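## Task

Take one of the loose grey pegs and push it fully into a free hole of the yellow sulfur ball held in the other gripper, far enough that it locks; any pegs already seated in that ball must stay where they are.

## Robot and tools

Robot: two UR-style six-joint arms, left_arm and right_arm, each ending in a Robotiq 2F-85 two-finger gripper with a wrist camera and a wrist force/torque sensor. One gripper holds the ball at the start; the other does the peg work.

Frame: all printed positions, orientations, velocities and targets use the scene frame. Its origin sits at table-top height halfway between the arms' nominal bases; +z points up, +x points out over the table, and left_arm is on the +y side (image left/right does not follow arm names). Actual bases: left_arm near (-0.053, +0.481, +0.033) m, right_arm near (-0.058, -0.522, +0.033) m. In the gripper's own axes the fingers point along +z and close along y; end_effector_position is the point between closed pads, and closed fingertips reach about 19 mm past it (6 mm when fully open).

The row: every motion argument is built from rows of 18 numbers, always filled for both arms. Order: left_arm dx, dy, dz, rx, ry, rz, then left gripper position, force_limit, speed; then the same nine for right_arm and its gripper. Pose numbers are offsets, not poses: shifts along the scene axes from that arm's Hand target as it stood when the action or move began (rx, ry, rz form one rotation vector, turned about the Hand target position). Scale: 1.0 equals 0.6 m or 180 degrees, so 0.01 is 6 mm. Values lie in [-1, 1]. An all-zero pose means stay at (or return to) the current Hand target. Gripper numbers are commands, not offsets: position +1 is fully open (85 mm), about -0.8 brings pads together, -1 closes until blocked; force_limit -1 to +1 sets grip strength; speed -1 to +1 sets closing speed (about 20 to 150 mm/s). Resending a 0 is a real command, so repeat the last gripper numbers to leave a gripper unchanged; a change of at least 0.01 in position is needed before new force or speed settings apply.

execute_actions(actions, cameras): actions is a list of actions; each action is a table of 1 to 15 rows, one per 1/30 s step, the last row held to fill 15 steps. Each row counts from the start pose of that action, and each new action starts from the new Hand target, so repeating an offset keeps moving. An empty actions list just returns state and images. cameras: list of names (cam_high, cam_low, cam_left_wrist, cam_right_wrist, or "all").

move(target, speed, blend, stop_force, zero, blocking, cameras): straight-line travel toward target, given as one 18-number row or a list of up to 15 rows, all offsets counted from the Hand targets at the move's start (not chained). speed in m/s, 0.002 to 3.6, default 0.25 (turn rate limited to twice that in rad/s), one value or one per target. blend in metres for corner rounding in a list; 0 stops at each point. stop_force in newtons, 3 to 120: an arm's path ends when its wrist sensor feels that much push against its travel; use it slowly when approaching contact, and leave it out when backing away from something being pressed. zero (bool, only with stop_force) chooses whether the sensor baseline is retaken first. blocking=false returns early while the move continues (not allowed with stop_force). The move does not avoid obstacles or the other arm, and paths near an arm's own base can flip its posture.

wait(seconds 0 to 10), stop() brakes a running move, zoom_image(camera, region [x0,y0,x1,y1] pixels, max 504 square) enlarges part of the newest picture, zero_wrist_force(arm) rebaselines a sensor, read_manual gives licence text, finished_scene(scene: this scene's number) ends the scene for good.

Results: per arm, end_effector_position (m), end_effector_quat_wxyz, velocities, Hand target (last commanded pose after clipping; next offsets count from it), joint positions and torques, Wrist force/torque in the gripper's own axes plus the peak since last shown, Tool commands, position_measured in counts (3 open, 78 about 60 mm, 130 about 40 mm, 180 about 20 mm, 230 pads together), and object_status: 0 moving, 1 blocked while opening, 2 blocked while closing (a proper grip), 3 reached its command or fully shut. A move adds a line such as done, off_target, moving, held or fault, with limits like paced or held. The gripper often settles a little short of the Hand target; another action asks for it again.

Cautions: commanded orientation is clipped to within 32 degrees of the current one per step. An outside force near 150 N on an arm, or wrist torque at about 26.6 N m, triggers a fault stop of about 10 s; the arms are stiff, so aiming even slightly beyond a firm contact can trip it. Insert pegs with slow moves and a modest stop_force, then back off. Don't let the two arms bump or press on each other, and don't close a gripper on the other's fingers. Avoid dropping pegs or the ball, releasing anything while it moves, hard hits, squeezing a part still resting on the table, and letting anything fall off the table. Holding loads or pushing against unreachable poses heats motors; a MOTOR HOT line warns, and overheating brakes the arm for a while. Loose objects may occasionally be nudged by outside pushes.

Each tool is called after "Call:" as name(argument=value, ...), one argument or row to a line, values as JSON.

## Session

Call:
execute_actions(
  actions=[],
)

Scene clock: 0.00 s.
left_arm: end_effector_position=(+0.3654, +0.0223, +0.1409) position_measured=175 object_status=3 end_effector_quat_wxyz=(+0.478, +0.518, +0.545, -0.454) | right_arm: end_effector_position=(+0.3713, -0.5195, +0.2361) position_measured=3 object_status=3 end_effector_quat_wxyz=(+0.000, -0.003, +1.000, +0.000)
Joint positions: left_arm=[-0.765 -0.669 2.028 -4.324 -2.318 0.122] | right_arm=[3.458 -1.419 -2.042 -1.252 1.571 0.316]
Joint velocities: within noise
Joint torques (N m): no reading
Wrist force (N): no reading
Wrist torque (N m): no reading
Wrist force, peak (N): no reading
Hand target: left_arm +0.3654, +0.0223, +0.1409; +0.478, +0.518, +0.545, -0.454 | right_arm +0.3713, -0.5195, +0.2361; +0.000, -0.003, +1.000, +0.000
Tool commands: left_gripper/position=-0.396078 left_gripper/force_limit=+1.0 left_gripper/speed=-1.0 right_gripper/position=+1.0 right_gripper/force_limit=+1.0 right_gripper/speed=+1.0
camera_calibration:
cam_left_wrist: T_world_to_cam=[[0.997322, 0.072103, 0.0122072, -0.363149], [-0.0287028, 0.232421, 0.972192, -0.117541], [0.0672607, -0.969939, 0.233868, 0.0931666], [0, 0, 0, 1]] pos_world=[0.352537, 0.143869, 0.0969171]

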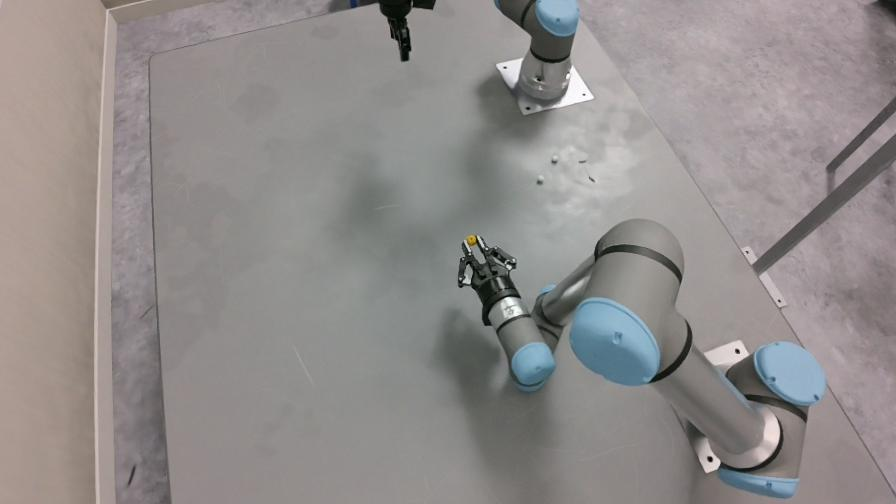

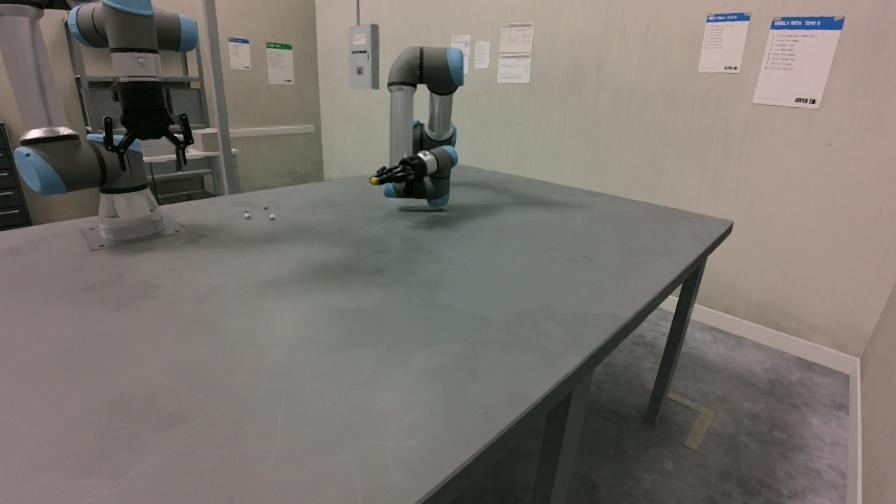

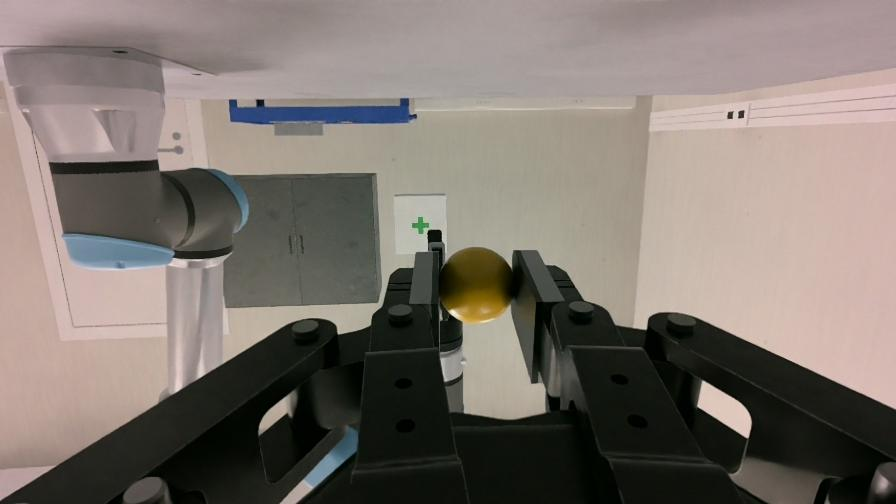

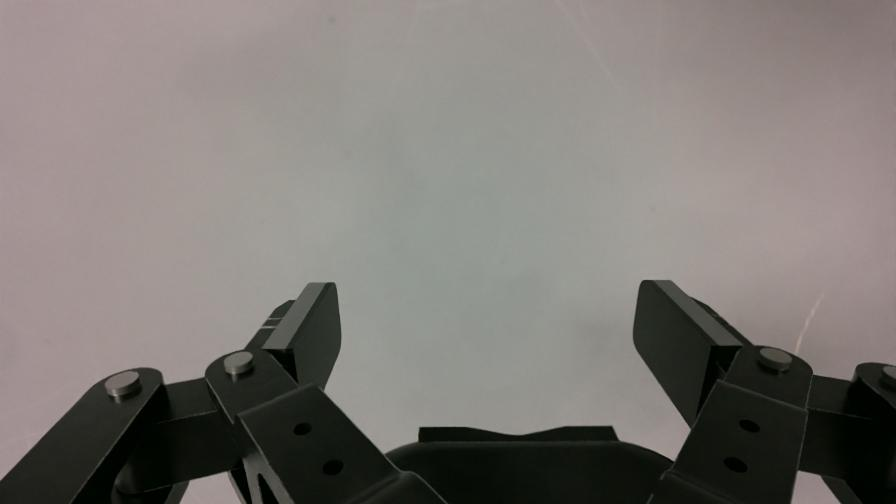

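Call:
zoom_image(
  camera="cam_left_wrist",
  region=[430, 235, 530, 335],
)

Call:
zoom_image(
  camera="cam_high",
  region=[530, 140, 610, 200],
)

Call:
zoom_image(
  camera="cam_high",
  region=[450, 225, 500, 265],
)

Call:
zoom_image(
  camera="cam_low",
  region=[360, 165, 410, 195],
)

Scaled by 5.040.

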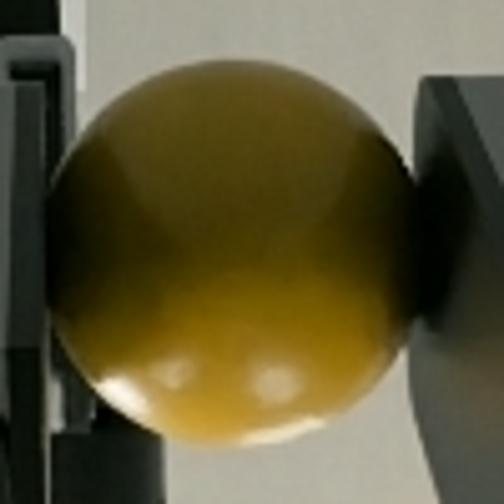

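Scaled by 6.300.

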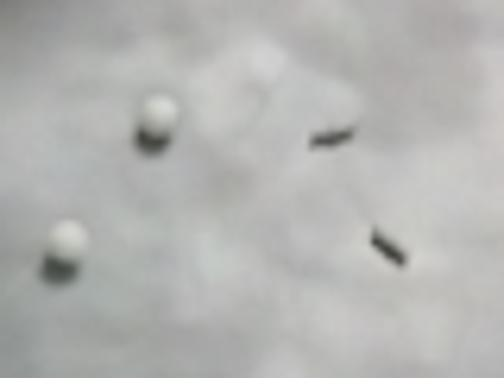

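Scaled by 10.080.

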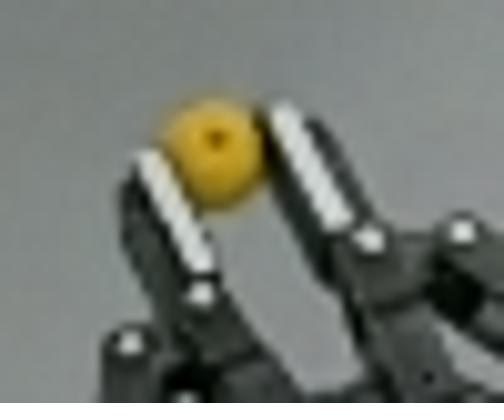

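Scaled by 10.080.

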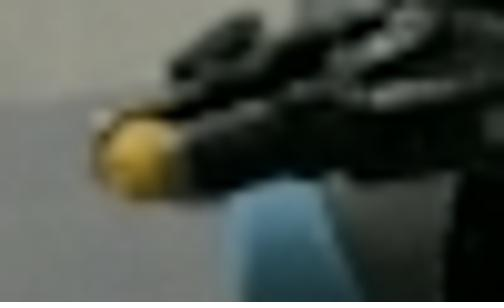

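Call:
move(
  target=[-0.044,-0.0955,0.1602,-0.0417,-0.001,-0.0162,-1,0,-1,-0.674,0.531,-0.1935,0,0,0,-0.4,-0.5,-0.3],
  cameras=["cam_right_wrist","cam_left_wrist"],
  speed=0.35,
)

Scene clock: 20.00 s.
left_arm: end_effector_position=(+0.3390, -0.0350, +0.2370) position_measured=180 object_status=2 end_effector_quat_wxyz=(+0.500, +0.500, +0.500, -0.500) | right_arm: end_effector_position=(-0.0332, -0.2010, +0.1200) position_measured=179 object_status=3 end_effector_quat_wxyz=(+0.000, -0.003, +1.000, +0.000)
Joint positions: left_arm=[-0.872 -0.793 1.966 -4.317 -2.269 -0.001] | right_arm=[5.057 -1.263 -2.486 -0.963 1.571 1.916]
Joint torques (N m): left_arm=[-13.65 -51.54 -24.67 -0.38 1.55 -2.08] | right_arm=[-9.46 0.18 31.64 5.02 -1.07 1.17]
Wrist force (N): left_arm=[0.1 0.1 -0.1] | right_arm=[0.0 0.4 -0.2]
Wrist torque (N m): left_arm=[0.03 0.08 0.05] | right_arm=[0.07 0.00 -0.18]
Wrist force, peak (N): left_arm=[0.9 0.0 -0.2] | right_arm=[2.0 1.3 -0.8]
Hand target: left_arm +0.3390, -0.0350, +0.2370; +0.500, +0.500, +0.500, -0.500 | right_arm -0.0331, -0.2009, +0.1200; +0.000, -0.003, +1.000, +0.000
Off the commanded pose: left_arm 0.000 m, 0 deg | right_arm 0.000 m, 0 deg.
move: done
camera_calibration:
cam_left_wrist: T_world_to_cam=[[0.999703, 0.0225987, 0.00913645, -0.335614], [-0.0166353, 0.358546, 0.933364, -0.188944], [0.017817, -0.933239, 0.358815, 0.00529877], [0, 0, 0, 1]] pos_world=[0.332277, 0.0802747, 0.177519]
cam_right_wrist: T_world_to_cam=[[0.00497701, 0.999911, 0.0123928, 0.205667], [0.94266, -0.00882712, 0.333638, 0.0166304], [0.333718, 0.0100217, -0.94262, 0.248001], [0, 0, 0, 1]] pos_world=[-0.0994627, -0.207987, 0.225673]
Images, in order (width x height): cam_left_wrist 896x504, cam_right_wrist 896x504.

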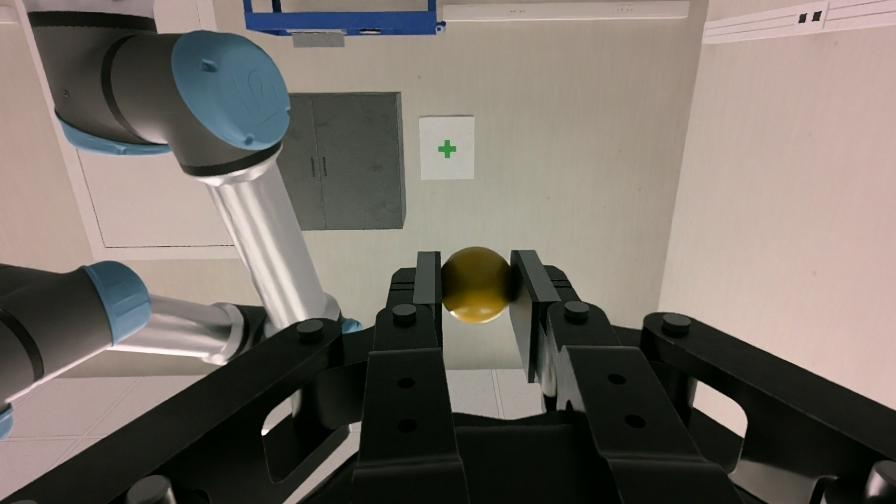

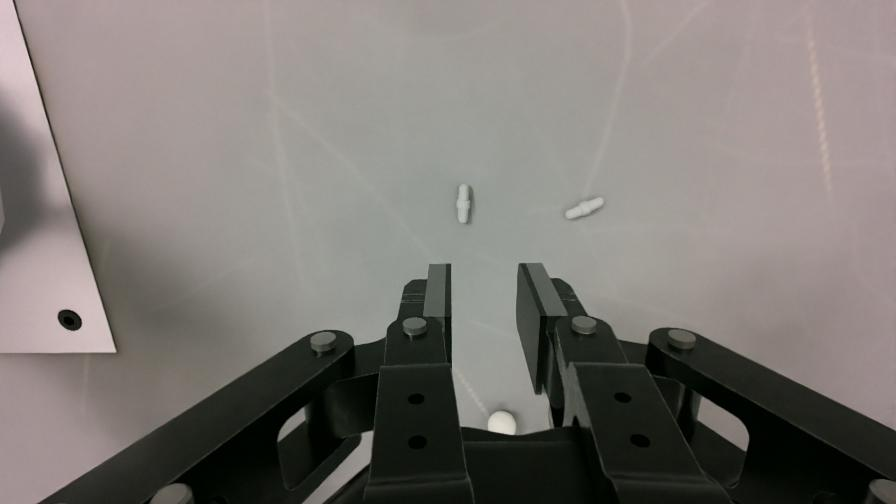

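Call:
zoom_image(
  camera="cam_right_wrist",
  region=[430, 170, 500, 240],
)

Scaled by 7.200.

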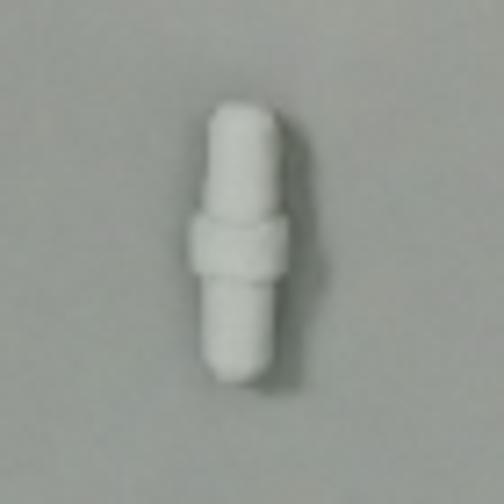

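Call:
move(
  target=[0,0,0,0,0,0,-1,0,-1,0.015,-0.0065,-0.125,0,0,-0.011,-0.4,-0.5,-0.3],
  cameras=["cam_right_wrist"],
  speed=0.25,
)

Call:
zoom_image(
  camera="cam_right_wrist",
  region=[400, 180, 560, 340],
)

Scene clock: 33.27 s.
left_arm: end_effector_position=(+0.3390, -0.0350, +0.2370) position_measured=180 object_status=2 end_effector_quat_wxyz=(+0.500, +0.500, +0.500, -0.500) | right_arm: end_effector_position=(-0.0241, -0.2048, +0.0450) position_measured=179 object_status=3 end_effector_quat_wxyz=(+0.000, +0.015, +1.000, +0.000)
Joint positions: left_arm=[-0.872 -0.793 1.966 -4.317 -2.269 -0.001] | right_arm=[5.033 -1.474 -2.609 -0.63 1.571 1.926]
Joint torques (N m): left_arm=[-13.94 -51.84 -24.75 -0.54 1.44 -1.71] | right_arm=[-9.38 4.36 9.07 4.91 1.68 -2.47]
Wrist force (N): left_arm=[0.0 0.1 -0.1] | right_arm=[0.1 0.3 -0.1]
Wrist torque (N m): left_arm=[0.01 0.10 0.05] | right_arm=[0.06 -0.01 0.03]
Wrist force, peak (N): left_arm=[0.2 0.1 -0.4] | right_arm=[0.2 0.5 -1.7]
Hand target: left_arm +0.3390, -0.0350, +0.2370; +0.500, +0.500, +0.500, -0.500 | right_arm -0.0241, -0.2048, +0.0450; +0.000, +0.015, +1.000, +0.000
Off the commanded pose: left_arm 0.000 m, 0 deg | right_arm 0.000 m, 0 deg.
move: done
camera_calibration:
cam_right_wrist: T_world_to_cam=[[0.0394916, 0.999143, 0.0123755, 0.211167], [0.941775, -0.0413572, 0.333689, 0.026423], [0.333915, -0.00152301, -0.942602, 0.171974], [0, 0, 0, 1]] pos_world=[-0.0906486, -0.209632, 0.150673]
Images, in order (width x height): cam_right_wrist 896x504.

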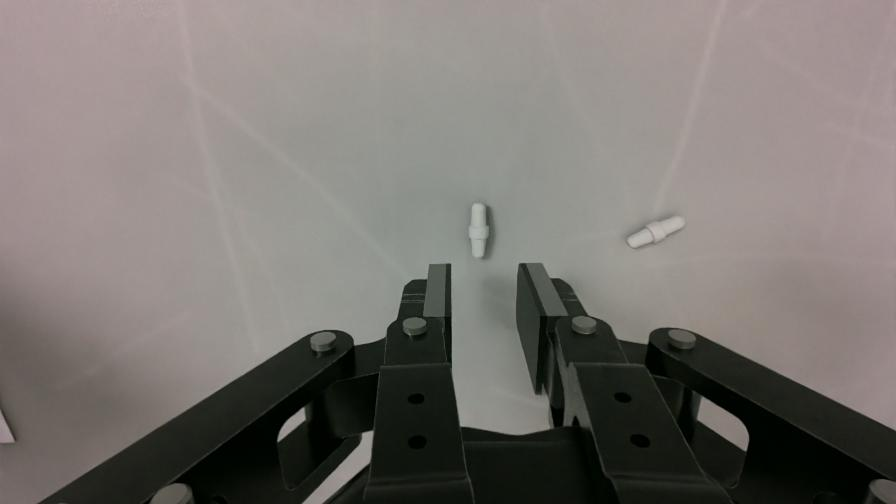

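Scaled by 3.150.

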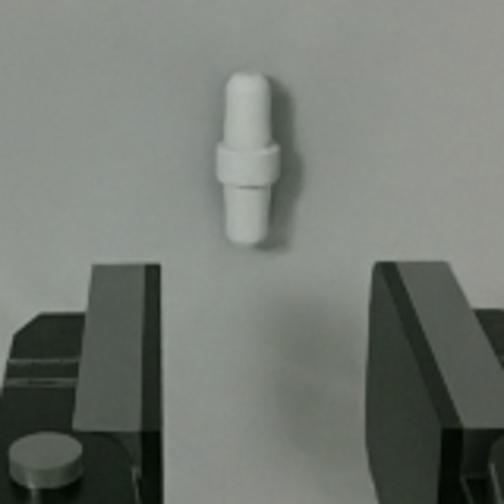

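Call:
move(
  target=[0,0,0,0,0,0,-1,0,-1,0.0015,-0.0005,-0.0412,0,0,0,-0.4,-0.5,-0.3],
  cameras=["cam_right_wrist"],
  speed=0.06,
)

Call:
zoom_image(
  camera="cam_right_wrist",
  region=[400, 200, 560, 360],
)

Scene clock: 44.53 s.
left_arm: end_effector_position=(+0.3390, -0.0350, +0.2370) position_measured=180 object_status=2 end_effector_quat_wxyz=(+0.500, +0.500, +0.500, -0.500) | right_arm: end_effector_position=(-0.0232, -0.2051, +0.0203) position_measured=179 object_status=3 end_effector_quat_wxyz=(+0.000, +0.015, +1.000, +0.000)
Joint positions: left_arm=[-0.872 -0.793 1.966 -4.317 -2.269 -0.001] | right_arm=[5.03 -1.573 -2.637 -0.503 1.571 1.923]
Joint torques (N m): left_arm=[-13.08 -51.38 -25.34 -0.45 1.31 -1.9] | right_arm=[-9.69 8.58 6.55 4.92 1.14 -2.53]
Wrist force (N): left_arm=[0.0 -0.1 -0.3] | right_arm=[0.1 0.3 -0.3]
Wrist torque (N m): left_arm=[-0.01 0.11 0.05] | right_arm=[0.06 -0.01 0.03]
Wrist force, peak (N): left_arm=[0.4 -0.4 -0.1] | right_arm=[0.1 0.3 -0.9]
Hand target: left_arm +0.3390, -0.0350, +0.2370; +0.500, +0.500, +0.500, -0.500 | right_arm -0.0232, -0.2051, +0.0202; +0.000, +0.015, +1.000, +0.000
Off the commanded pose: left_arm 0.000 m, 0 deg | right_arm 0.000 m, 0 deg.
move: done
camera_calibration:
cam_right_wrist: T_world_to_cam=[[0.0394916, 0.999143, 0.0123755, 0.211737], [0.941775, -0.0413572, 0.333689, 0.0338051], [0.333915, -0.00152301, -0.942602, 0.148391], [0, 0, 0, 1]] pos_world=[-0.0897486, -0.209932, 0.125973]
Images, in order (width x height): cam_right_wrist 896x504.

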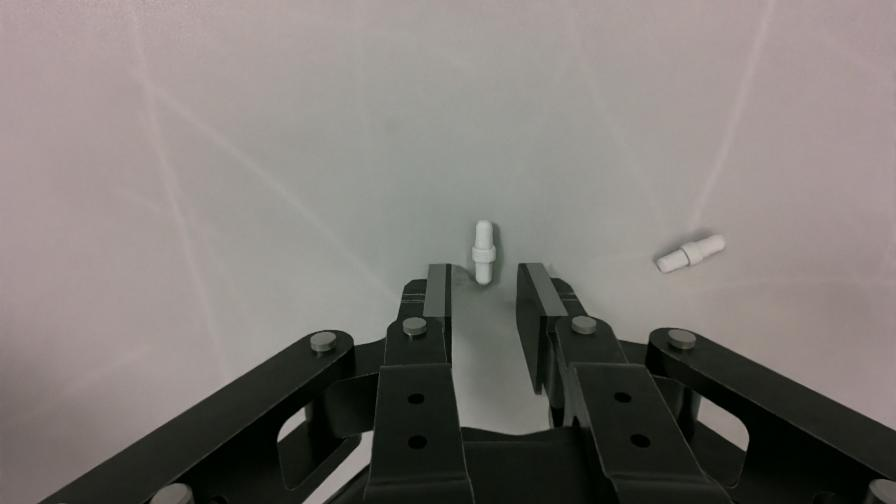

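Scaled by 3.150.

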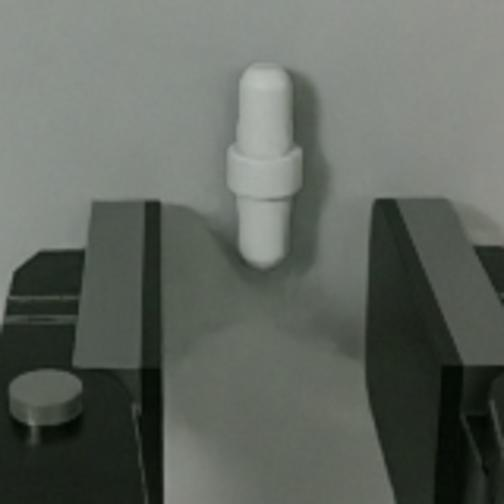

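Call:
move(
  target=[0,0,0,0,0,0,-1,0,-1,0,0,0,0,0,0,-1,0,-1],
)

Call:
wait(
  seconds=0.3,
  cameras=["cam_right_wrist"],
)

Call:
zoom_image(
  camera="cam_right_wrist",
  region=[430, 200, 540, 310],
)

Scene clock: 49.37 s.
left_arm: end_effector_position=(+0.3390, -0.0350, +0.2370) position_measured=180 object_status=2 end_effector_quat_wxyz=(+0.500, +0.500, +0.500, -0.500) | right_arm: end_effector_position=(-0.0232, -0.2051, +0.0202) position_measured=226 object_status=0 end_effector_quat_wxyz=(+0.000, +0.015, +1.000, +0.000)
Joint positions: left_arm=[-0.872 -0.793 1.966 -4.317 -2.269 -0.001] | right_arm=[5.03 -1.573 -2.637 -0.502 1.571 1.923]
Joint torques (N m): left_arm=[-13.68 -52.37 -23.59 -0.5 1.28 -1.72] | right_arm=[-9.52 6.61 6.46 4.67 1.82 -2.54]
Wrist force (N): left_arm=[0.0 -0.2 -0.1] | right_arm=[-0.3 0.0 -1.0]
Wrist torque (N m): left_arm=[-0.03 0.10 0.06] | right_arm=[0.04 0.00 0.03]
Wrist force, peak (N): left_arm=[0.2 0.0 -0.4] | right_arm=[-0.4 0.1 -1.0]
Hand target: left_arm +0.3390, -0.0350, +0.2370; +0.500, +0.500, +0.500, -0.500 | right_arm -0.0232, -0.2051, +0.0202; +0.000, +0.015, +1.000, +0.000
Off the commanded pose: left_arm 0.000 m, 0 deg | right_arm 0.000 m, 0 deg.
move: done

Scene clock: 49.67 s.
left_arm: end_effector_position=(+0.3390, -0.0350, +0.2370) position_measured=180 object_status=2 end_effector_quat_wxyz=(+0.500, +0.500, +0.500, -0.500) | right_arm: end_effector_position=(-0.0232, -0.2051, +0.0202) position_measured=226 object_status=2 end_effector_quat_wxyz=(+0.000, +0.015, +1.000, +0.000)
Joint positions: left_arm=[-0.872 -0.793 1.966 -4.317 -2.269 -0.001] | right_arm=[5.03 -1.573 -2.637 -0.502 1.571 1.923]
Joint torques (N m): left_arm=[-13.74 -51.76 -24.06 -0.23 1.3 -1.89] | right_arm=[-9.37 7.83 5.55 4.81 1.75 -2.53]
Wrist force (N): left_arm=[0.0 -0.1 -0.1] | right_arm=[-0.4 0.1 -1.0]
Wrist torque (N m): left_arm=[-0.02 0.10 0.06] | right_arm=[0.07 0.03 0.02]
Wrist force, peak (N): left_arm=[0.4 -0.1 0.0] | right_arm=[-0.3 0.2 -1.3]
Hand target: left_arm +0.3390, -0.0350, +0.2370; +0.500, +0.500, +0.500, -0.500 | right_arm -0.0232, -0.2051, +0.0202; +0.000, +0.015, +1.000, +0.000
Tool commands: left_gripper/position=-1.0 left_gripper/force_limit=+0.0 left_gripper/speed=-1.0 right_gripper/position=-1.0 right_gripper/force_limit=+0.0 right_gripper/speed=-1.0
Off the commanded pose: left_arm 0.000 m, 0 deg | right_arm 0.000 m, 0 deg.
wait: 0.30 s; at rest by 0.17 s
camera_calibration:
cam_right_wrist: T_world_to_cam=[[0.0394878, 0.999143, 0.0123741, 0.211738], [0.941776, -0.0413531, 0.333689, 0.0338394], [0.333915, -0.00152306, -0.942602, 0.148297], [0, 0, 0, 1]] pos_world=[-0.0897486, -0.209932, 0.125873]
Images, in order (width x height): cam_right_wrist 896x504.

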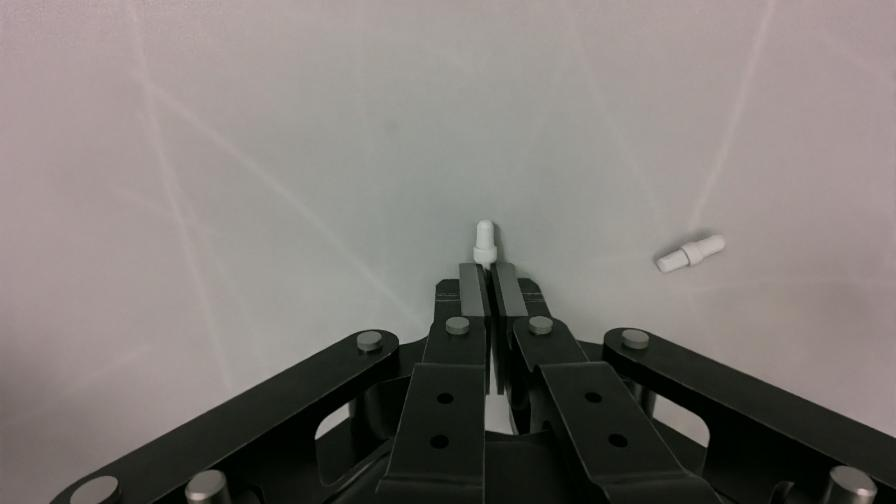

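Scaled by 4.582.

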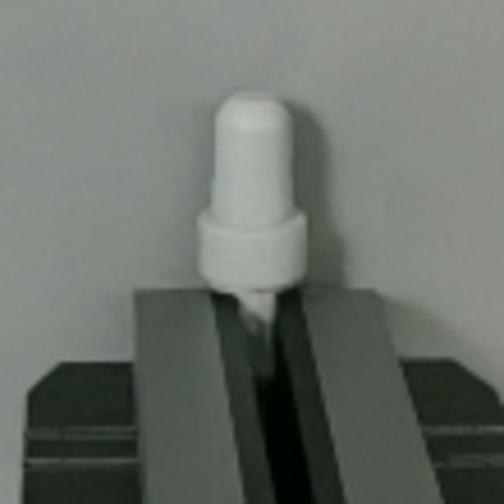

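Call:
move(
  target=[
    [0,0,0,0,0,0,-1,0,-1,0,0,0.15,0,0,0,-1,0,-1],
    [0,0,0,0,0,0,-1,0,-1,0.6187,0.1268,0.468,0.263,0.2544,-0.44,-1,0,-1],
  ],
  blend=[0.04,0],
  speed=[0.1,0.3],
  cameras=["cam_right_wrist","cam_left_wrist"],
)

Call:
zoom_image(
  camera="cam_right_wrist",
  region=[405, 190, 515, 300],
)

Scene clock: 61.10 s.
left_arm: end_effector_position=(+0.3390, -0.0350, +0.2370) position_measured=180 object_status=2 end_effector_quat_wxyz=(+0.500, +0.500, +0.500, -0.500) | right_arm: end_effector_position=(+0.3480, -0.1291, +0.3010) position_measured=226 object_status=2 end_effector_quat_wxyz=(-0.353, +0.611, +0.614, +0.355)
Joint positions: left_arm=[-0.872 -0.793 1.966 -4.317 -2.269 -0.001] | right_arm=[3.841 -1.715 -2.157 0.004 2.292 2.606]
Joint torques (N m): left_arm=[-14.75 -52.42 -22.22 -0.42 1.32 -1.95] | right_arm=[-6.62 19.17 29.14 5.17 -0.15 1.7]
Wrist force (N): left_arm=[0.0 0.1 0.1] | right_arm=[-1.0 0.2 -1.6]
Wrist torque (N m): left_arm=[0.02 0.10 0.05] | right_arm=[0.04 0.18 -0.27]
Wrist force, peak (N): left_arm=[0.4 0.2 0.0] | right_arm=[-0.9 0.1 -1.8]
Hand target: left_arm +0.3390, -0.0350, +0.2370; +0.500, +0.500, +0.500, -0.500 | right_arm +0.3480, -0.1291, +0.3010; -0.353, +0.611, +0.614, +0.355
Off the commanded pose: left_arm 0.000 m, 0 deg | right_arm 0.000 m, 0 deg.
move: done
camera_calibration:
cam_left_wrist: T_world_to_cam=[[0.999703, 0.0225987, 0.00913645, -0.335614], [-0.0166353, 0.358546, 0.933364, -0.188944], [0.017817, -0.933239, 0.358815, 0.00529877], [0, 0, 0, 1]] pos_world=[0.332277, 0.0802747, 0.177519]
cam_right_wrist: T_world_to_cam=[[0.99991, -0.0133617, 0.00110622, -0.343944], [-0.00943203, -0.75967, -0.65024, 0.128134], [0.00952868, 0.650171, -0.759728, 0.431135], [0, 0, 0, 1]] pos_world=[0.341014, -0.187568, 0.411244]
Images, in order (width x height): cam_left_wrist 896x504, cam_right_wrist 896x504.

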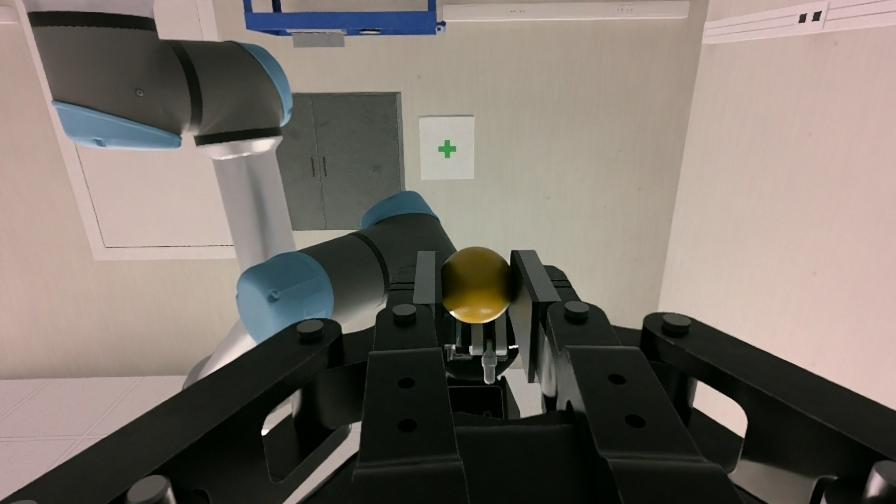

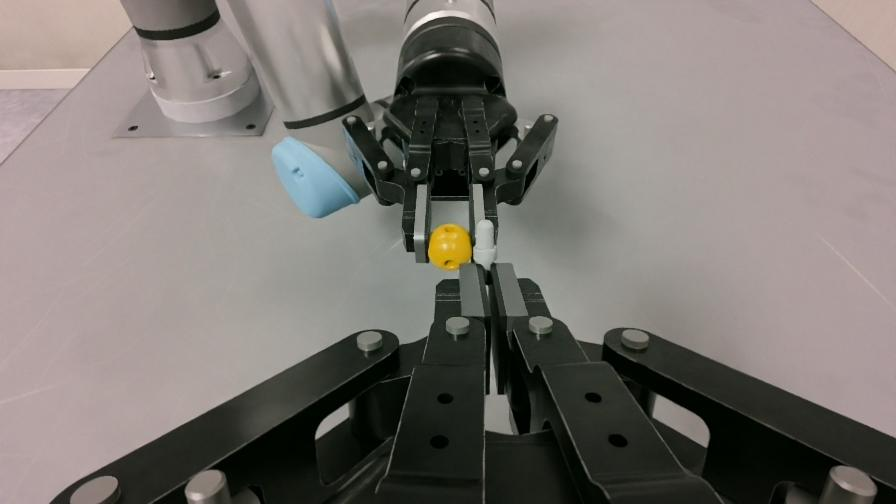

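Scaled by 4.582.

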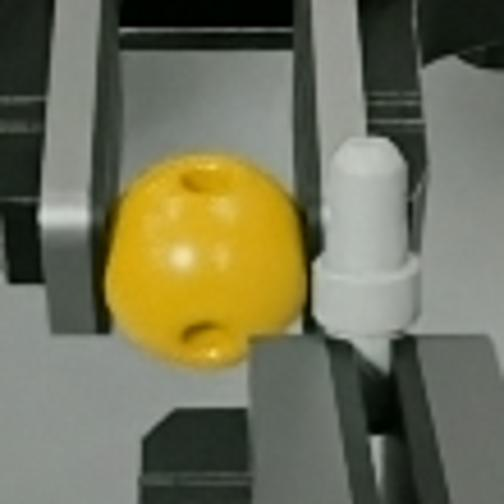

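Call:
move(
  target=[0,0,0,0,0,0,-1,0,-1,-0.0173,0.0227,-0.0767,-0.3333,0,0,-1,0,-1],
  speed=0.3,
  cameras=["cam_right_wrist","cam_left_wrist"],
)

Call:
zoom_image(
  camera="cam_right_wrist",
  region=[430, 20, 540, 120],
)

Call:
zoom_image(
  camera="cam_right_wrist",
  region=[430, 200, 540, 310],
)

Call:
zoom_image(
  camera="cam_left_wrist",
  region=[430, 195, 530, 330],
)

Scene clock: 69.77 s.
left_arm: end_effector_position=(+0.3390, -0.0350, +0.2370) position_measured=180 object_status=2 end_effector_quat_wxyz=(+0.500, +0.500, +0.500, -0.500) | right_arm: end_effector_position=(+0.3376, -0.1154, +0.2550) position_measured=226 object_status=2 end_effector_quat_wxyz=(-0.001, +0.705, +0.709, +0.000)
Joint positions: left_arm=[-0.872 -0.793 1.966 -4.317 -2.269 -0.001] | right_arm=[4.172 -1.743 -1.664 -1.305 1.572 2.602]
Joint torques (N m): left_arm=[-14.8 -50.57 -23.75 -0.39 1.46 -1.77] | right_arm=[9.46 26.19 38.64 1.33 -1.3 2.26]
Wrist force (N): left_arm=[0.0 0.1 -0.2] | right_arm=[0.2 0.5 0.0]
Wrist torque (N m): left_arm=[0.02 0.09 0.06] | right_arm=[0.09 -0.03 -0.17]
Wrist force, peak (N): left_arm=[0.3 0.2 -0.4] | right_arm=[-1.4 0.3 -1.8]
Hand target: left_arm +0.3390, -0.0350, +0.2370; +0.500, +0.500, +0.500, -0.500 | right_arm +0.3376, -0.1154, +0.2550; +0.000, +0.705, +0.709, +0.000
Off the commanded pose: left_arm 0.000 m, 0 deg | right_arm 0.000 m, 0 deg.
move: done
camera_calibration:
cam_left_wrist: T_world_to_cam=[[0.999703, 0.0225987, 0.00913645, -0.335614], [-0.0166353, 0.358546, 0.933364, -0.188944], [0.017817, -0.933239, 0.358815, 0.00529877], [0, 0, 0, 1]] pos_world=[0.332277, 0.0802747, 0.177519]
cam_right_wrist: T_world_to_cam=[[0.999909, -0.00581992, 0.0121574, -0.335258], [-0.00953214, -0.94304, 0.332541, -0.163343], [0.00952959, -0.332627, -0.94301, 0.320658], [0, 0, 0, 1]] pos_world=[0.330615, -0.0493306, 0.360778]
Images, in order (width x height): cam_left_wrist 896x504, cam_right_wrist 896x504.

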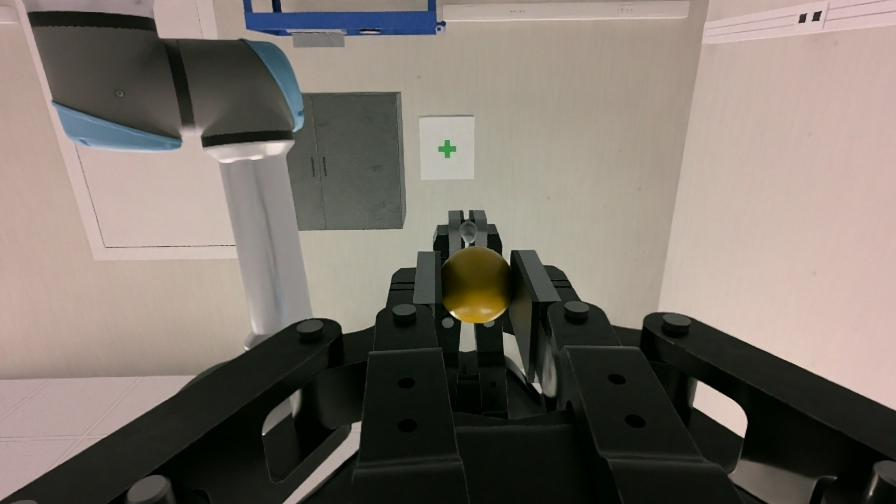

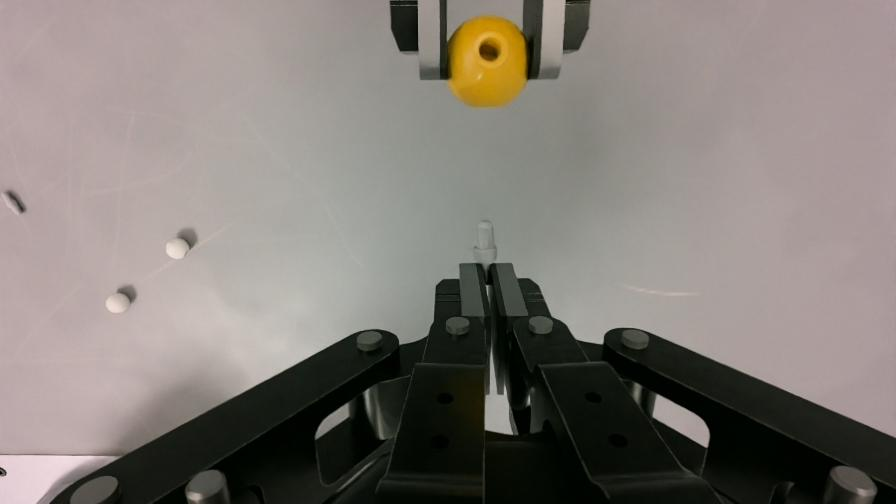

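Scaled by 4.582.

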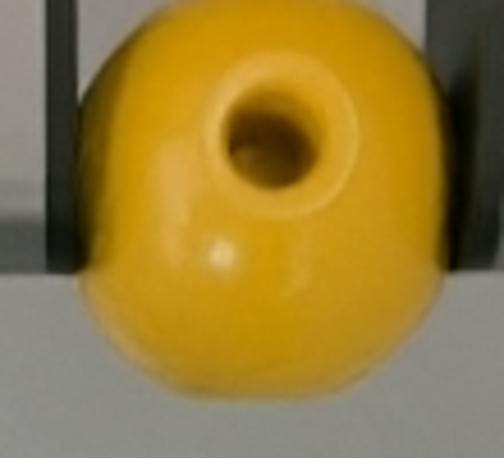

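Scaled by 4.582.

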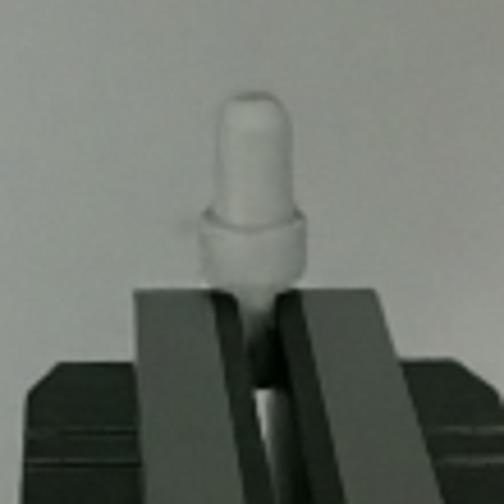

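Scaled by 3.733.

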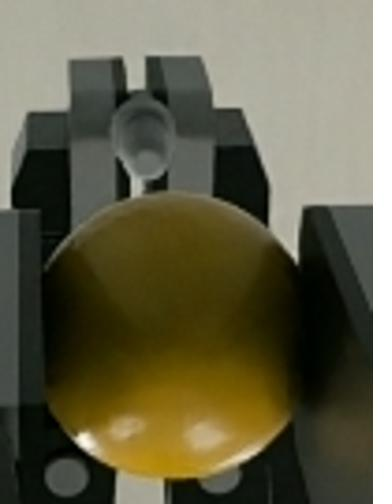

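Call:
move(
  target=[0,0,0,0,0,0,-1,0,-1,-0.0005,0.0458,0.0002,0,0,0,-1,0,-1],
  speed=0.08,
  cameras=["cam_right_wrist","cam_left_wrist"],
)

Call:
zoom_image(
  camera="cam_right_wrist",
  region=[430, 160, 540, 270],
)

Call:
zoom_image(
  camera="cam_left_wrist",
  region=[445, 210, 505, 270],
)

Scene clock: 85.93 s.
left_arm: end_effector_position=(+0.3390, -0.0350, +0.2370) position_measured=180 object_status=2 end_effector_quat_wxyz=(+0.500, +0.500, +0.500, -0.500) | right_arm: end_effector_position=(+0.3373, -0.0880, +0.2551) position_measured=226 object_status=2 end_effector_quat_wxyz=(+0.000, +0.705, +0.709, +0.000)
Joint positions: left_arm=[-0.872 -0.793 1.966 -4.317 -2.269 -0.001] | right_arm=[4.197 -1.789 -1.607 -1.315 1.572 2.627]
Joint torques (N m): left_arm=[-13.31 -52.4 -23.22 -0.38 1.28 -1.66] | right_arm=[8.51 27.87 34.9 1.72 -1.1 2.35]
Wrist force (N): left_arm=[0.2 -0.1 -0.1] | right_arm=[0.1 0.4 -0.1]
Wrist torque (N m): left_arm=[-0.03 0.08 0.05] | right_arm=[0.07 -0.01 -0.19]
Wrist force, peak (N): left_arm=[-0.3 0.0 -0.4] | right_arm=[1.0 0.4 -0.1]
Hand target: left_arm +0.3390, -0.0350, +0.2370; +0.500, +0.500, +0.500, -0.500 | right_arm +0.3373, -0.0880, +0.2551; +0.000, +0.705, +0.709, +0.000
Off the commanded pose: left_arm 0.000 m, 0 deg | right_arm 0.000 m, 0 deg.
move: done
camera_calibration:
cam_left_wrist: T_world_to_cam=[[0.999703, 0.0225987, 0.00913645, -0.335614], [-0.0166353, 0.358546, 0.933364, -0.188944], [0.017817, -0.933239, 0.358815, 0.00529877], [0, 0, 0, 1]] pos_world=[0.332277, 0.0802747, 0.177519]
cam_right_wrist: T_world_to_cam=[[0.999909, -0.00581855, 0.0121582, -0.334799], [-0.00953199, -0.943009, 0.33263, -0.137477], [0.00952985, -0.332716, -0.942979, 0.329888], [0, 0, 0, 1]] pos_world=[0.330315, -0.0218314, 0.360877]
Images, in order (width x height): cam_left_wrist 896x504, cam_right_wrist 896x504.

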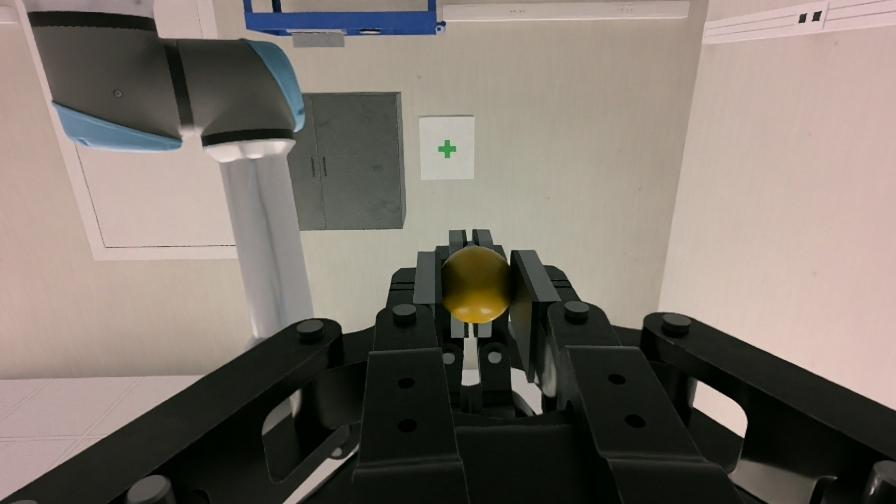

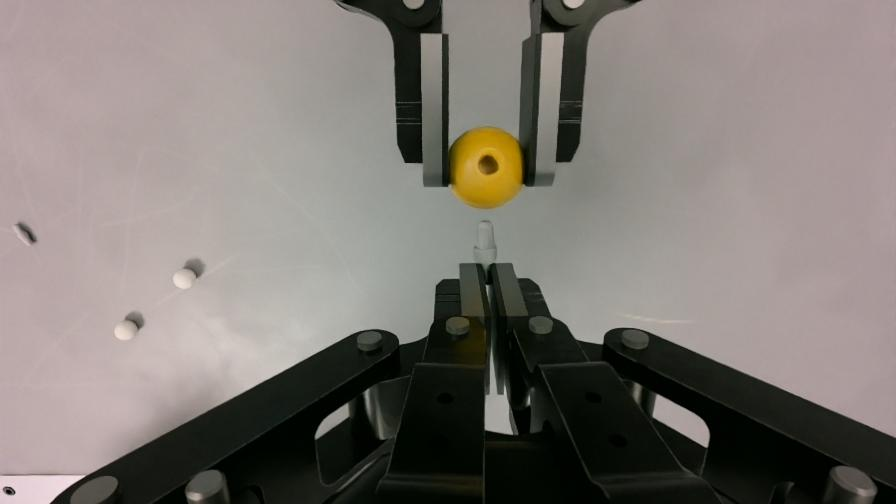

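Scaled by 4.582.

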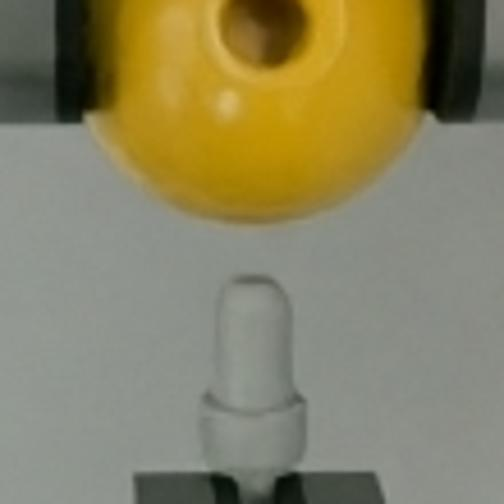

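Scaled by 8.400.

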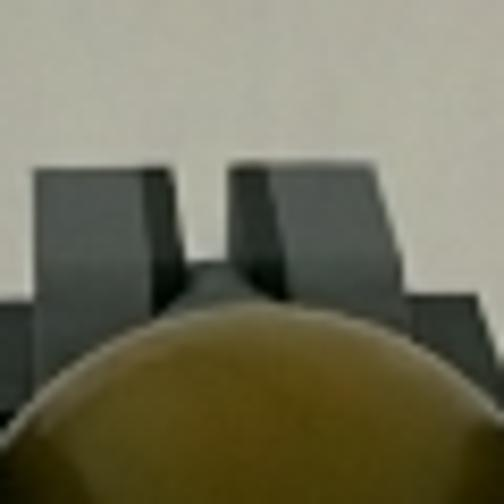

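Call:
move(
  target=[0,0,0,0,0,0,-1,0,-1,0,0.0167,0,0,0,0,-1,0,-1],
  speed=0.005,
  stop_force=6,
  cameras=["cam_right_wrist","cam_left_wrist"],
)

Call:
zoom_image(
  camera="cam_right_wrist",
  region=[430, 160, 540, 270],
)

Scene clock: 92.93 s.
left_arm: end_effector_position=(+0.3391, -0.0350, +0.2370) position_measured=180 object_status=2 end_effector_quat_wxyz=(+0.500, +0.500, +0.500, -0.500) | right_arm: end_effector_position=(+0.3373, -0.0779, +0.2551) position_measured=226 object_status=2 end_effector_quat_wxyz=(+0.000, +0.705, +0.709, +0.000)
Joint positions: left_arm=[-0.872 -0.793 1.966 -4.317 -2.269 -0.001] | right_arm=[4.206 -1.807 -1.585 -1.32 1.572 2.636]
Joint torques (N m): left_arm=[-14.8 -52.34 -24.41 -0.36 0.39 -1.56] | right_arm=[8.18 28.7 36.84 1.94 -1.38 2.58]
Wrist force (N): left_arm=[-0.3 1.4 -0.8] | right_arm=[-0.5 -0.9 0.7]
Wrist torque (N m): left_arm=[-0.04 0.04 0.05] | right_arm=[0.12 -0.03 -0.20]
Wrist force, peak (N): left_arm=[-1.5 1.5 -0.7] | right_arm=[-0.6 -1.2 0.8]
Hand target: left_arm +0.3390, -0.0350, +0.2370; +0.500, +0.500, +0.500, -0.500 | right_arm +0.3373, -0.0779, +0.2551; +0.000, +0.705, +0.709, +0.000
Off the commanded pose: left_arm 0.000 m, 0 deg | right_arm 0.000 m, 0 deg.
move: done
camera_calibration:
cam_left_wrist: T_world_to_cam=[[0.999701, 0.0226343, 0.00922989, -0.335633], [-0.0167352, 0.358544, 0.933363, -0.188911], [0.0178167, -0.933238, 0.358816, 0.00529875], [0, 0, 0, 1]] pos_world=[0.332277, 0.0802748, 0.177519]
cam_right_wrist: T_world_to_cam=[[0.999909, -0.00581855, 0.0121582, -0.334741], [-0.00953199, -0.943009, 0.33263, -0.127953], [0.00952985, -0.332716, -0.942979, 0.333249], [0, 0, 0, 1]] pos_world=[0.330315, -0.0117314, 0.360877]
Images, in order (width x height): cam_left_wrist 896x504, cam_right_wrist 896x504.

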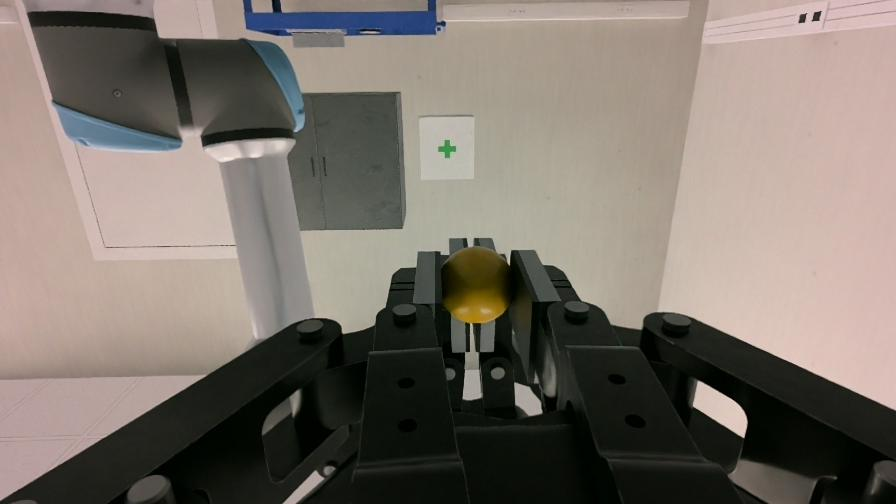

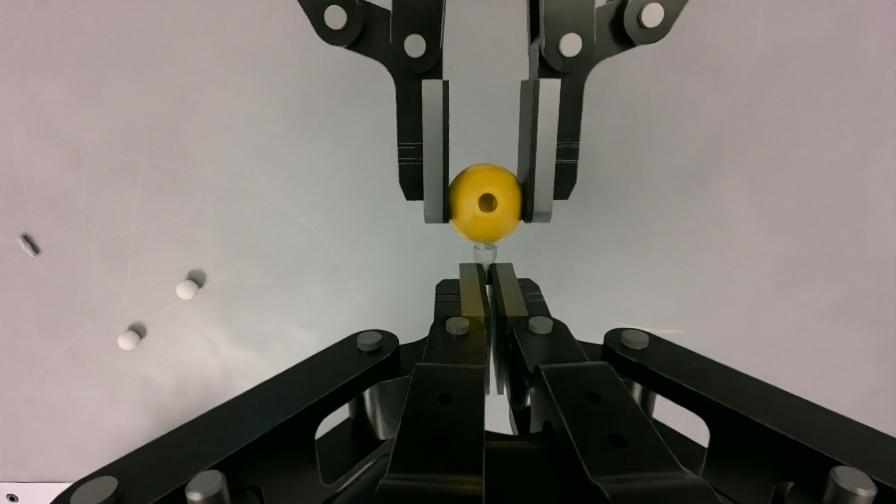

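Scaled by 4.582.

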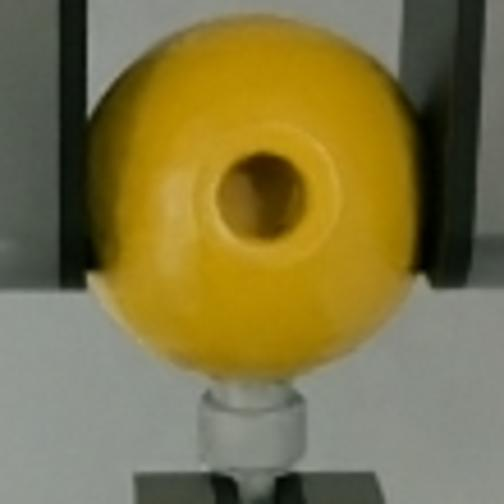

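Call:
move(
  target=[0,0,0,0,0,0,-1,0,-1,-0.0002,0.0167,0,0,0,0,-1,0,-1],
  speed=0.002,
  stop_force=45,
  cameras=["cam_right_wrist","cam_left_wrist"],
)

Call:
zoom_image(
  camera="cam_right_wrist",
  region=[430, 160, 540, 270],
)

Scene clock: 99.93 s.
left_arm: end_effector_position=(+0.3390, -0.0350, +0.2370) position_measured=180 object_status=2 end_effector_quat_wxyz=(+0.500, +0.500, +0.500, -0.500) | right_arm: end_effector_position=(+0.3372, -0.0731, +0.2551) position_measured=226 object_status=2 end_effector_quat_wxyz=(+0.000, +0.705, +0.709, +0.000)
Joint positions: left_arm=[-0.872 -0.793 1.966 -4.317 -2.269 -0.001] | right_arm=[4.21 -1.815 -1.575 -1.322 1.571 2.64]
Joint torques (N m): left_arm=[-14.34 -50.51 -23.95 -0.36 -1.4 -1.61] | right_arm=[16.14 38.83 32.11 15.27 3.67 0.48]
Wrist force (N): left_arm=[1.6 6.0 -43.7] | right_arm=[-46.5 -5.9 -2.1]
Wrist torque (N m): left_arm=[-0.23 0.12 0.05] | right_arm=[0.17 -0.19 -0.23]
Wrist force, peak (N): left_arm=[2.5 6.1 -44.5] | right_arm=[-46.9 -6.1 -2.3]
Hand target: left_arm +0.3390, -0.0350, +0.2370; +0.500, +0.500, +0.500, -0.500 | right_arm +0.3373, -0.0732, +0.2551; +0.000, +0.705, +0.709, +0.000 (not the last commanded pose)
Off the commanded pose: left_arm 0.000 m, 0 deg | right_arm 0.005 m, 0 deg.
move: contact (right_arm)
camera_calibration:
cam_left_wrist: T_world_to_cam=[[0.999703, 0.0225987, 0.00913645, -0.335614], [-0.0166353, 0.358546, 0.933364, -0.188944], [0.017817, -0.933239, 0.358815, 0.00529877], [0, 0, 0, 1]] pos_world=[0.332277, 0.0802747, 0.177519]
cam_right_wrist: T_world_to_cam=[[0.999909, -0.00581718, 0.0121589, -0.334713], [-0.00953184, -0.942978, 0.332719, -0.123459], [0.00953012, -0.332804, -0.942948, 0.334833], [0, 0, 0, 1]] pos_world=[0.330315, -0.00693213, 0.360877]
Images, in order (width x height): cam_left_wrist 896x504, cam_right_wrist 896x504.

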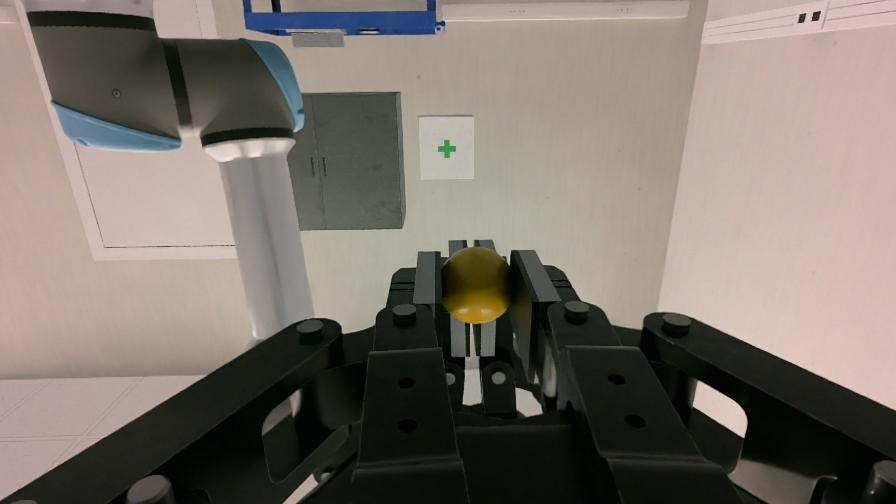

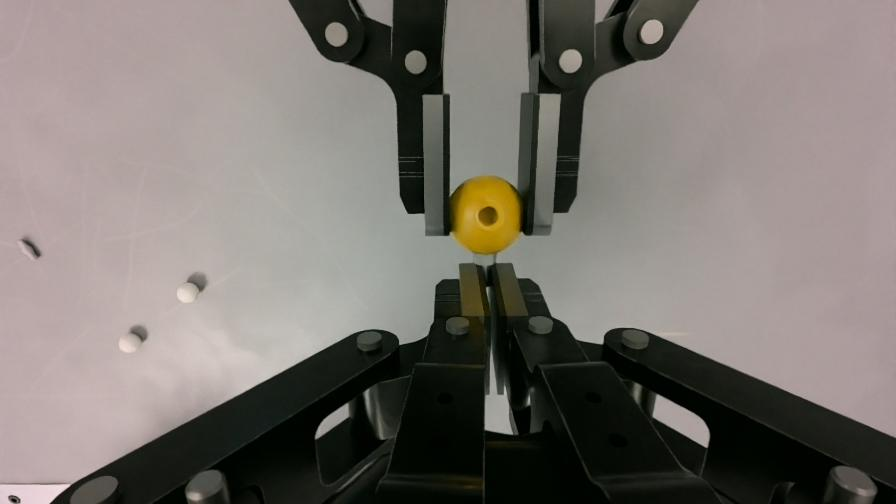

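Scaled by 4.582.

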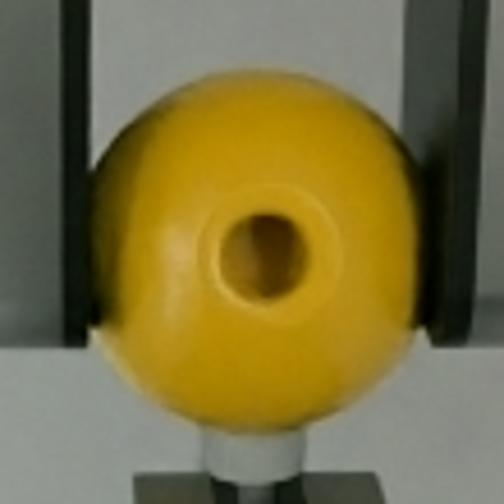

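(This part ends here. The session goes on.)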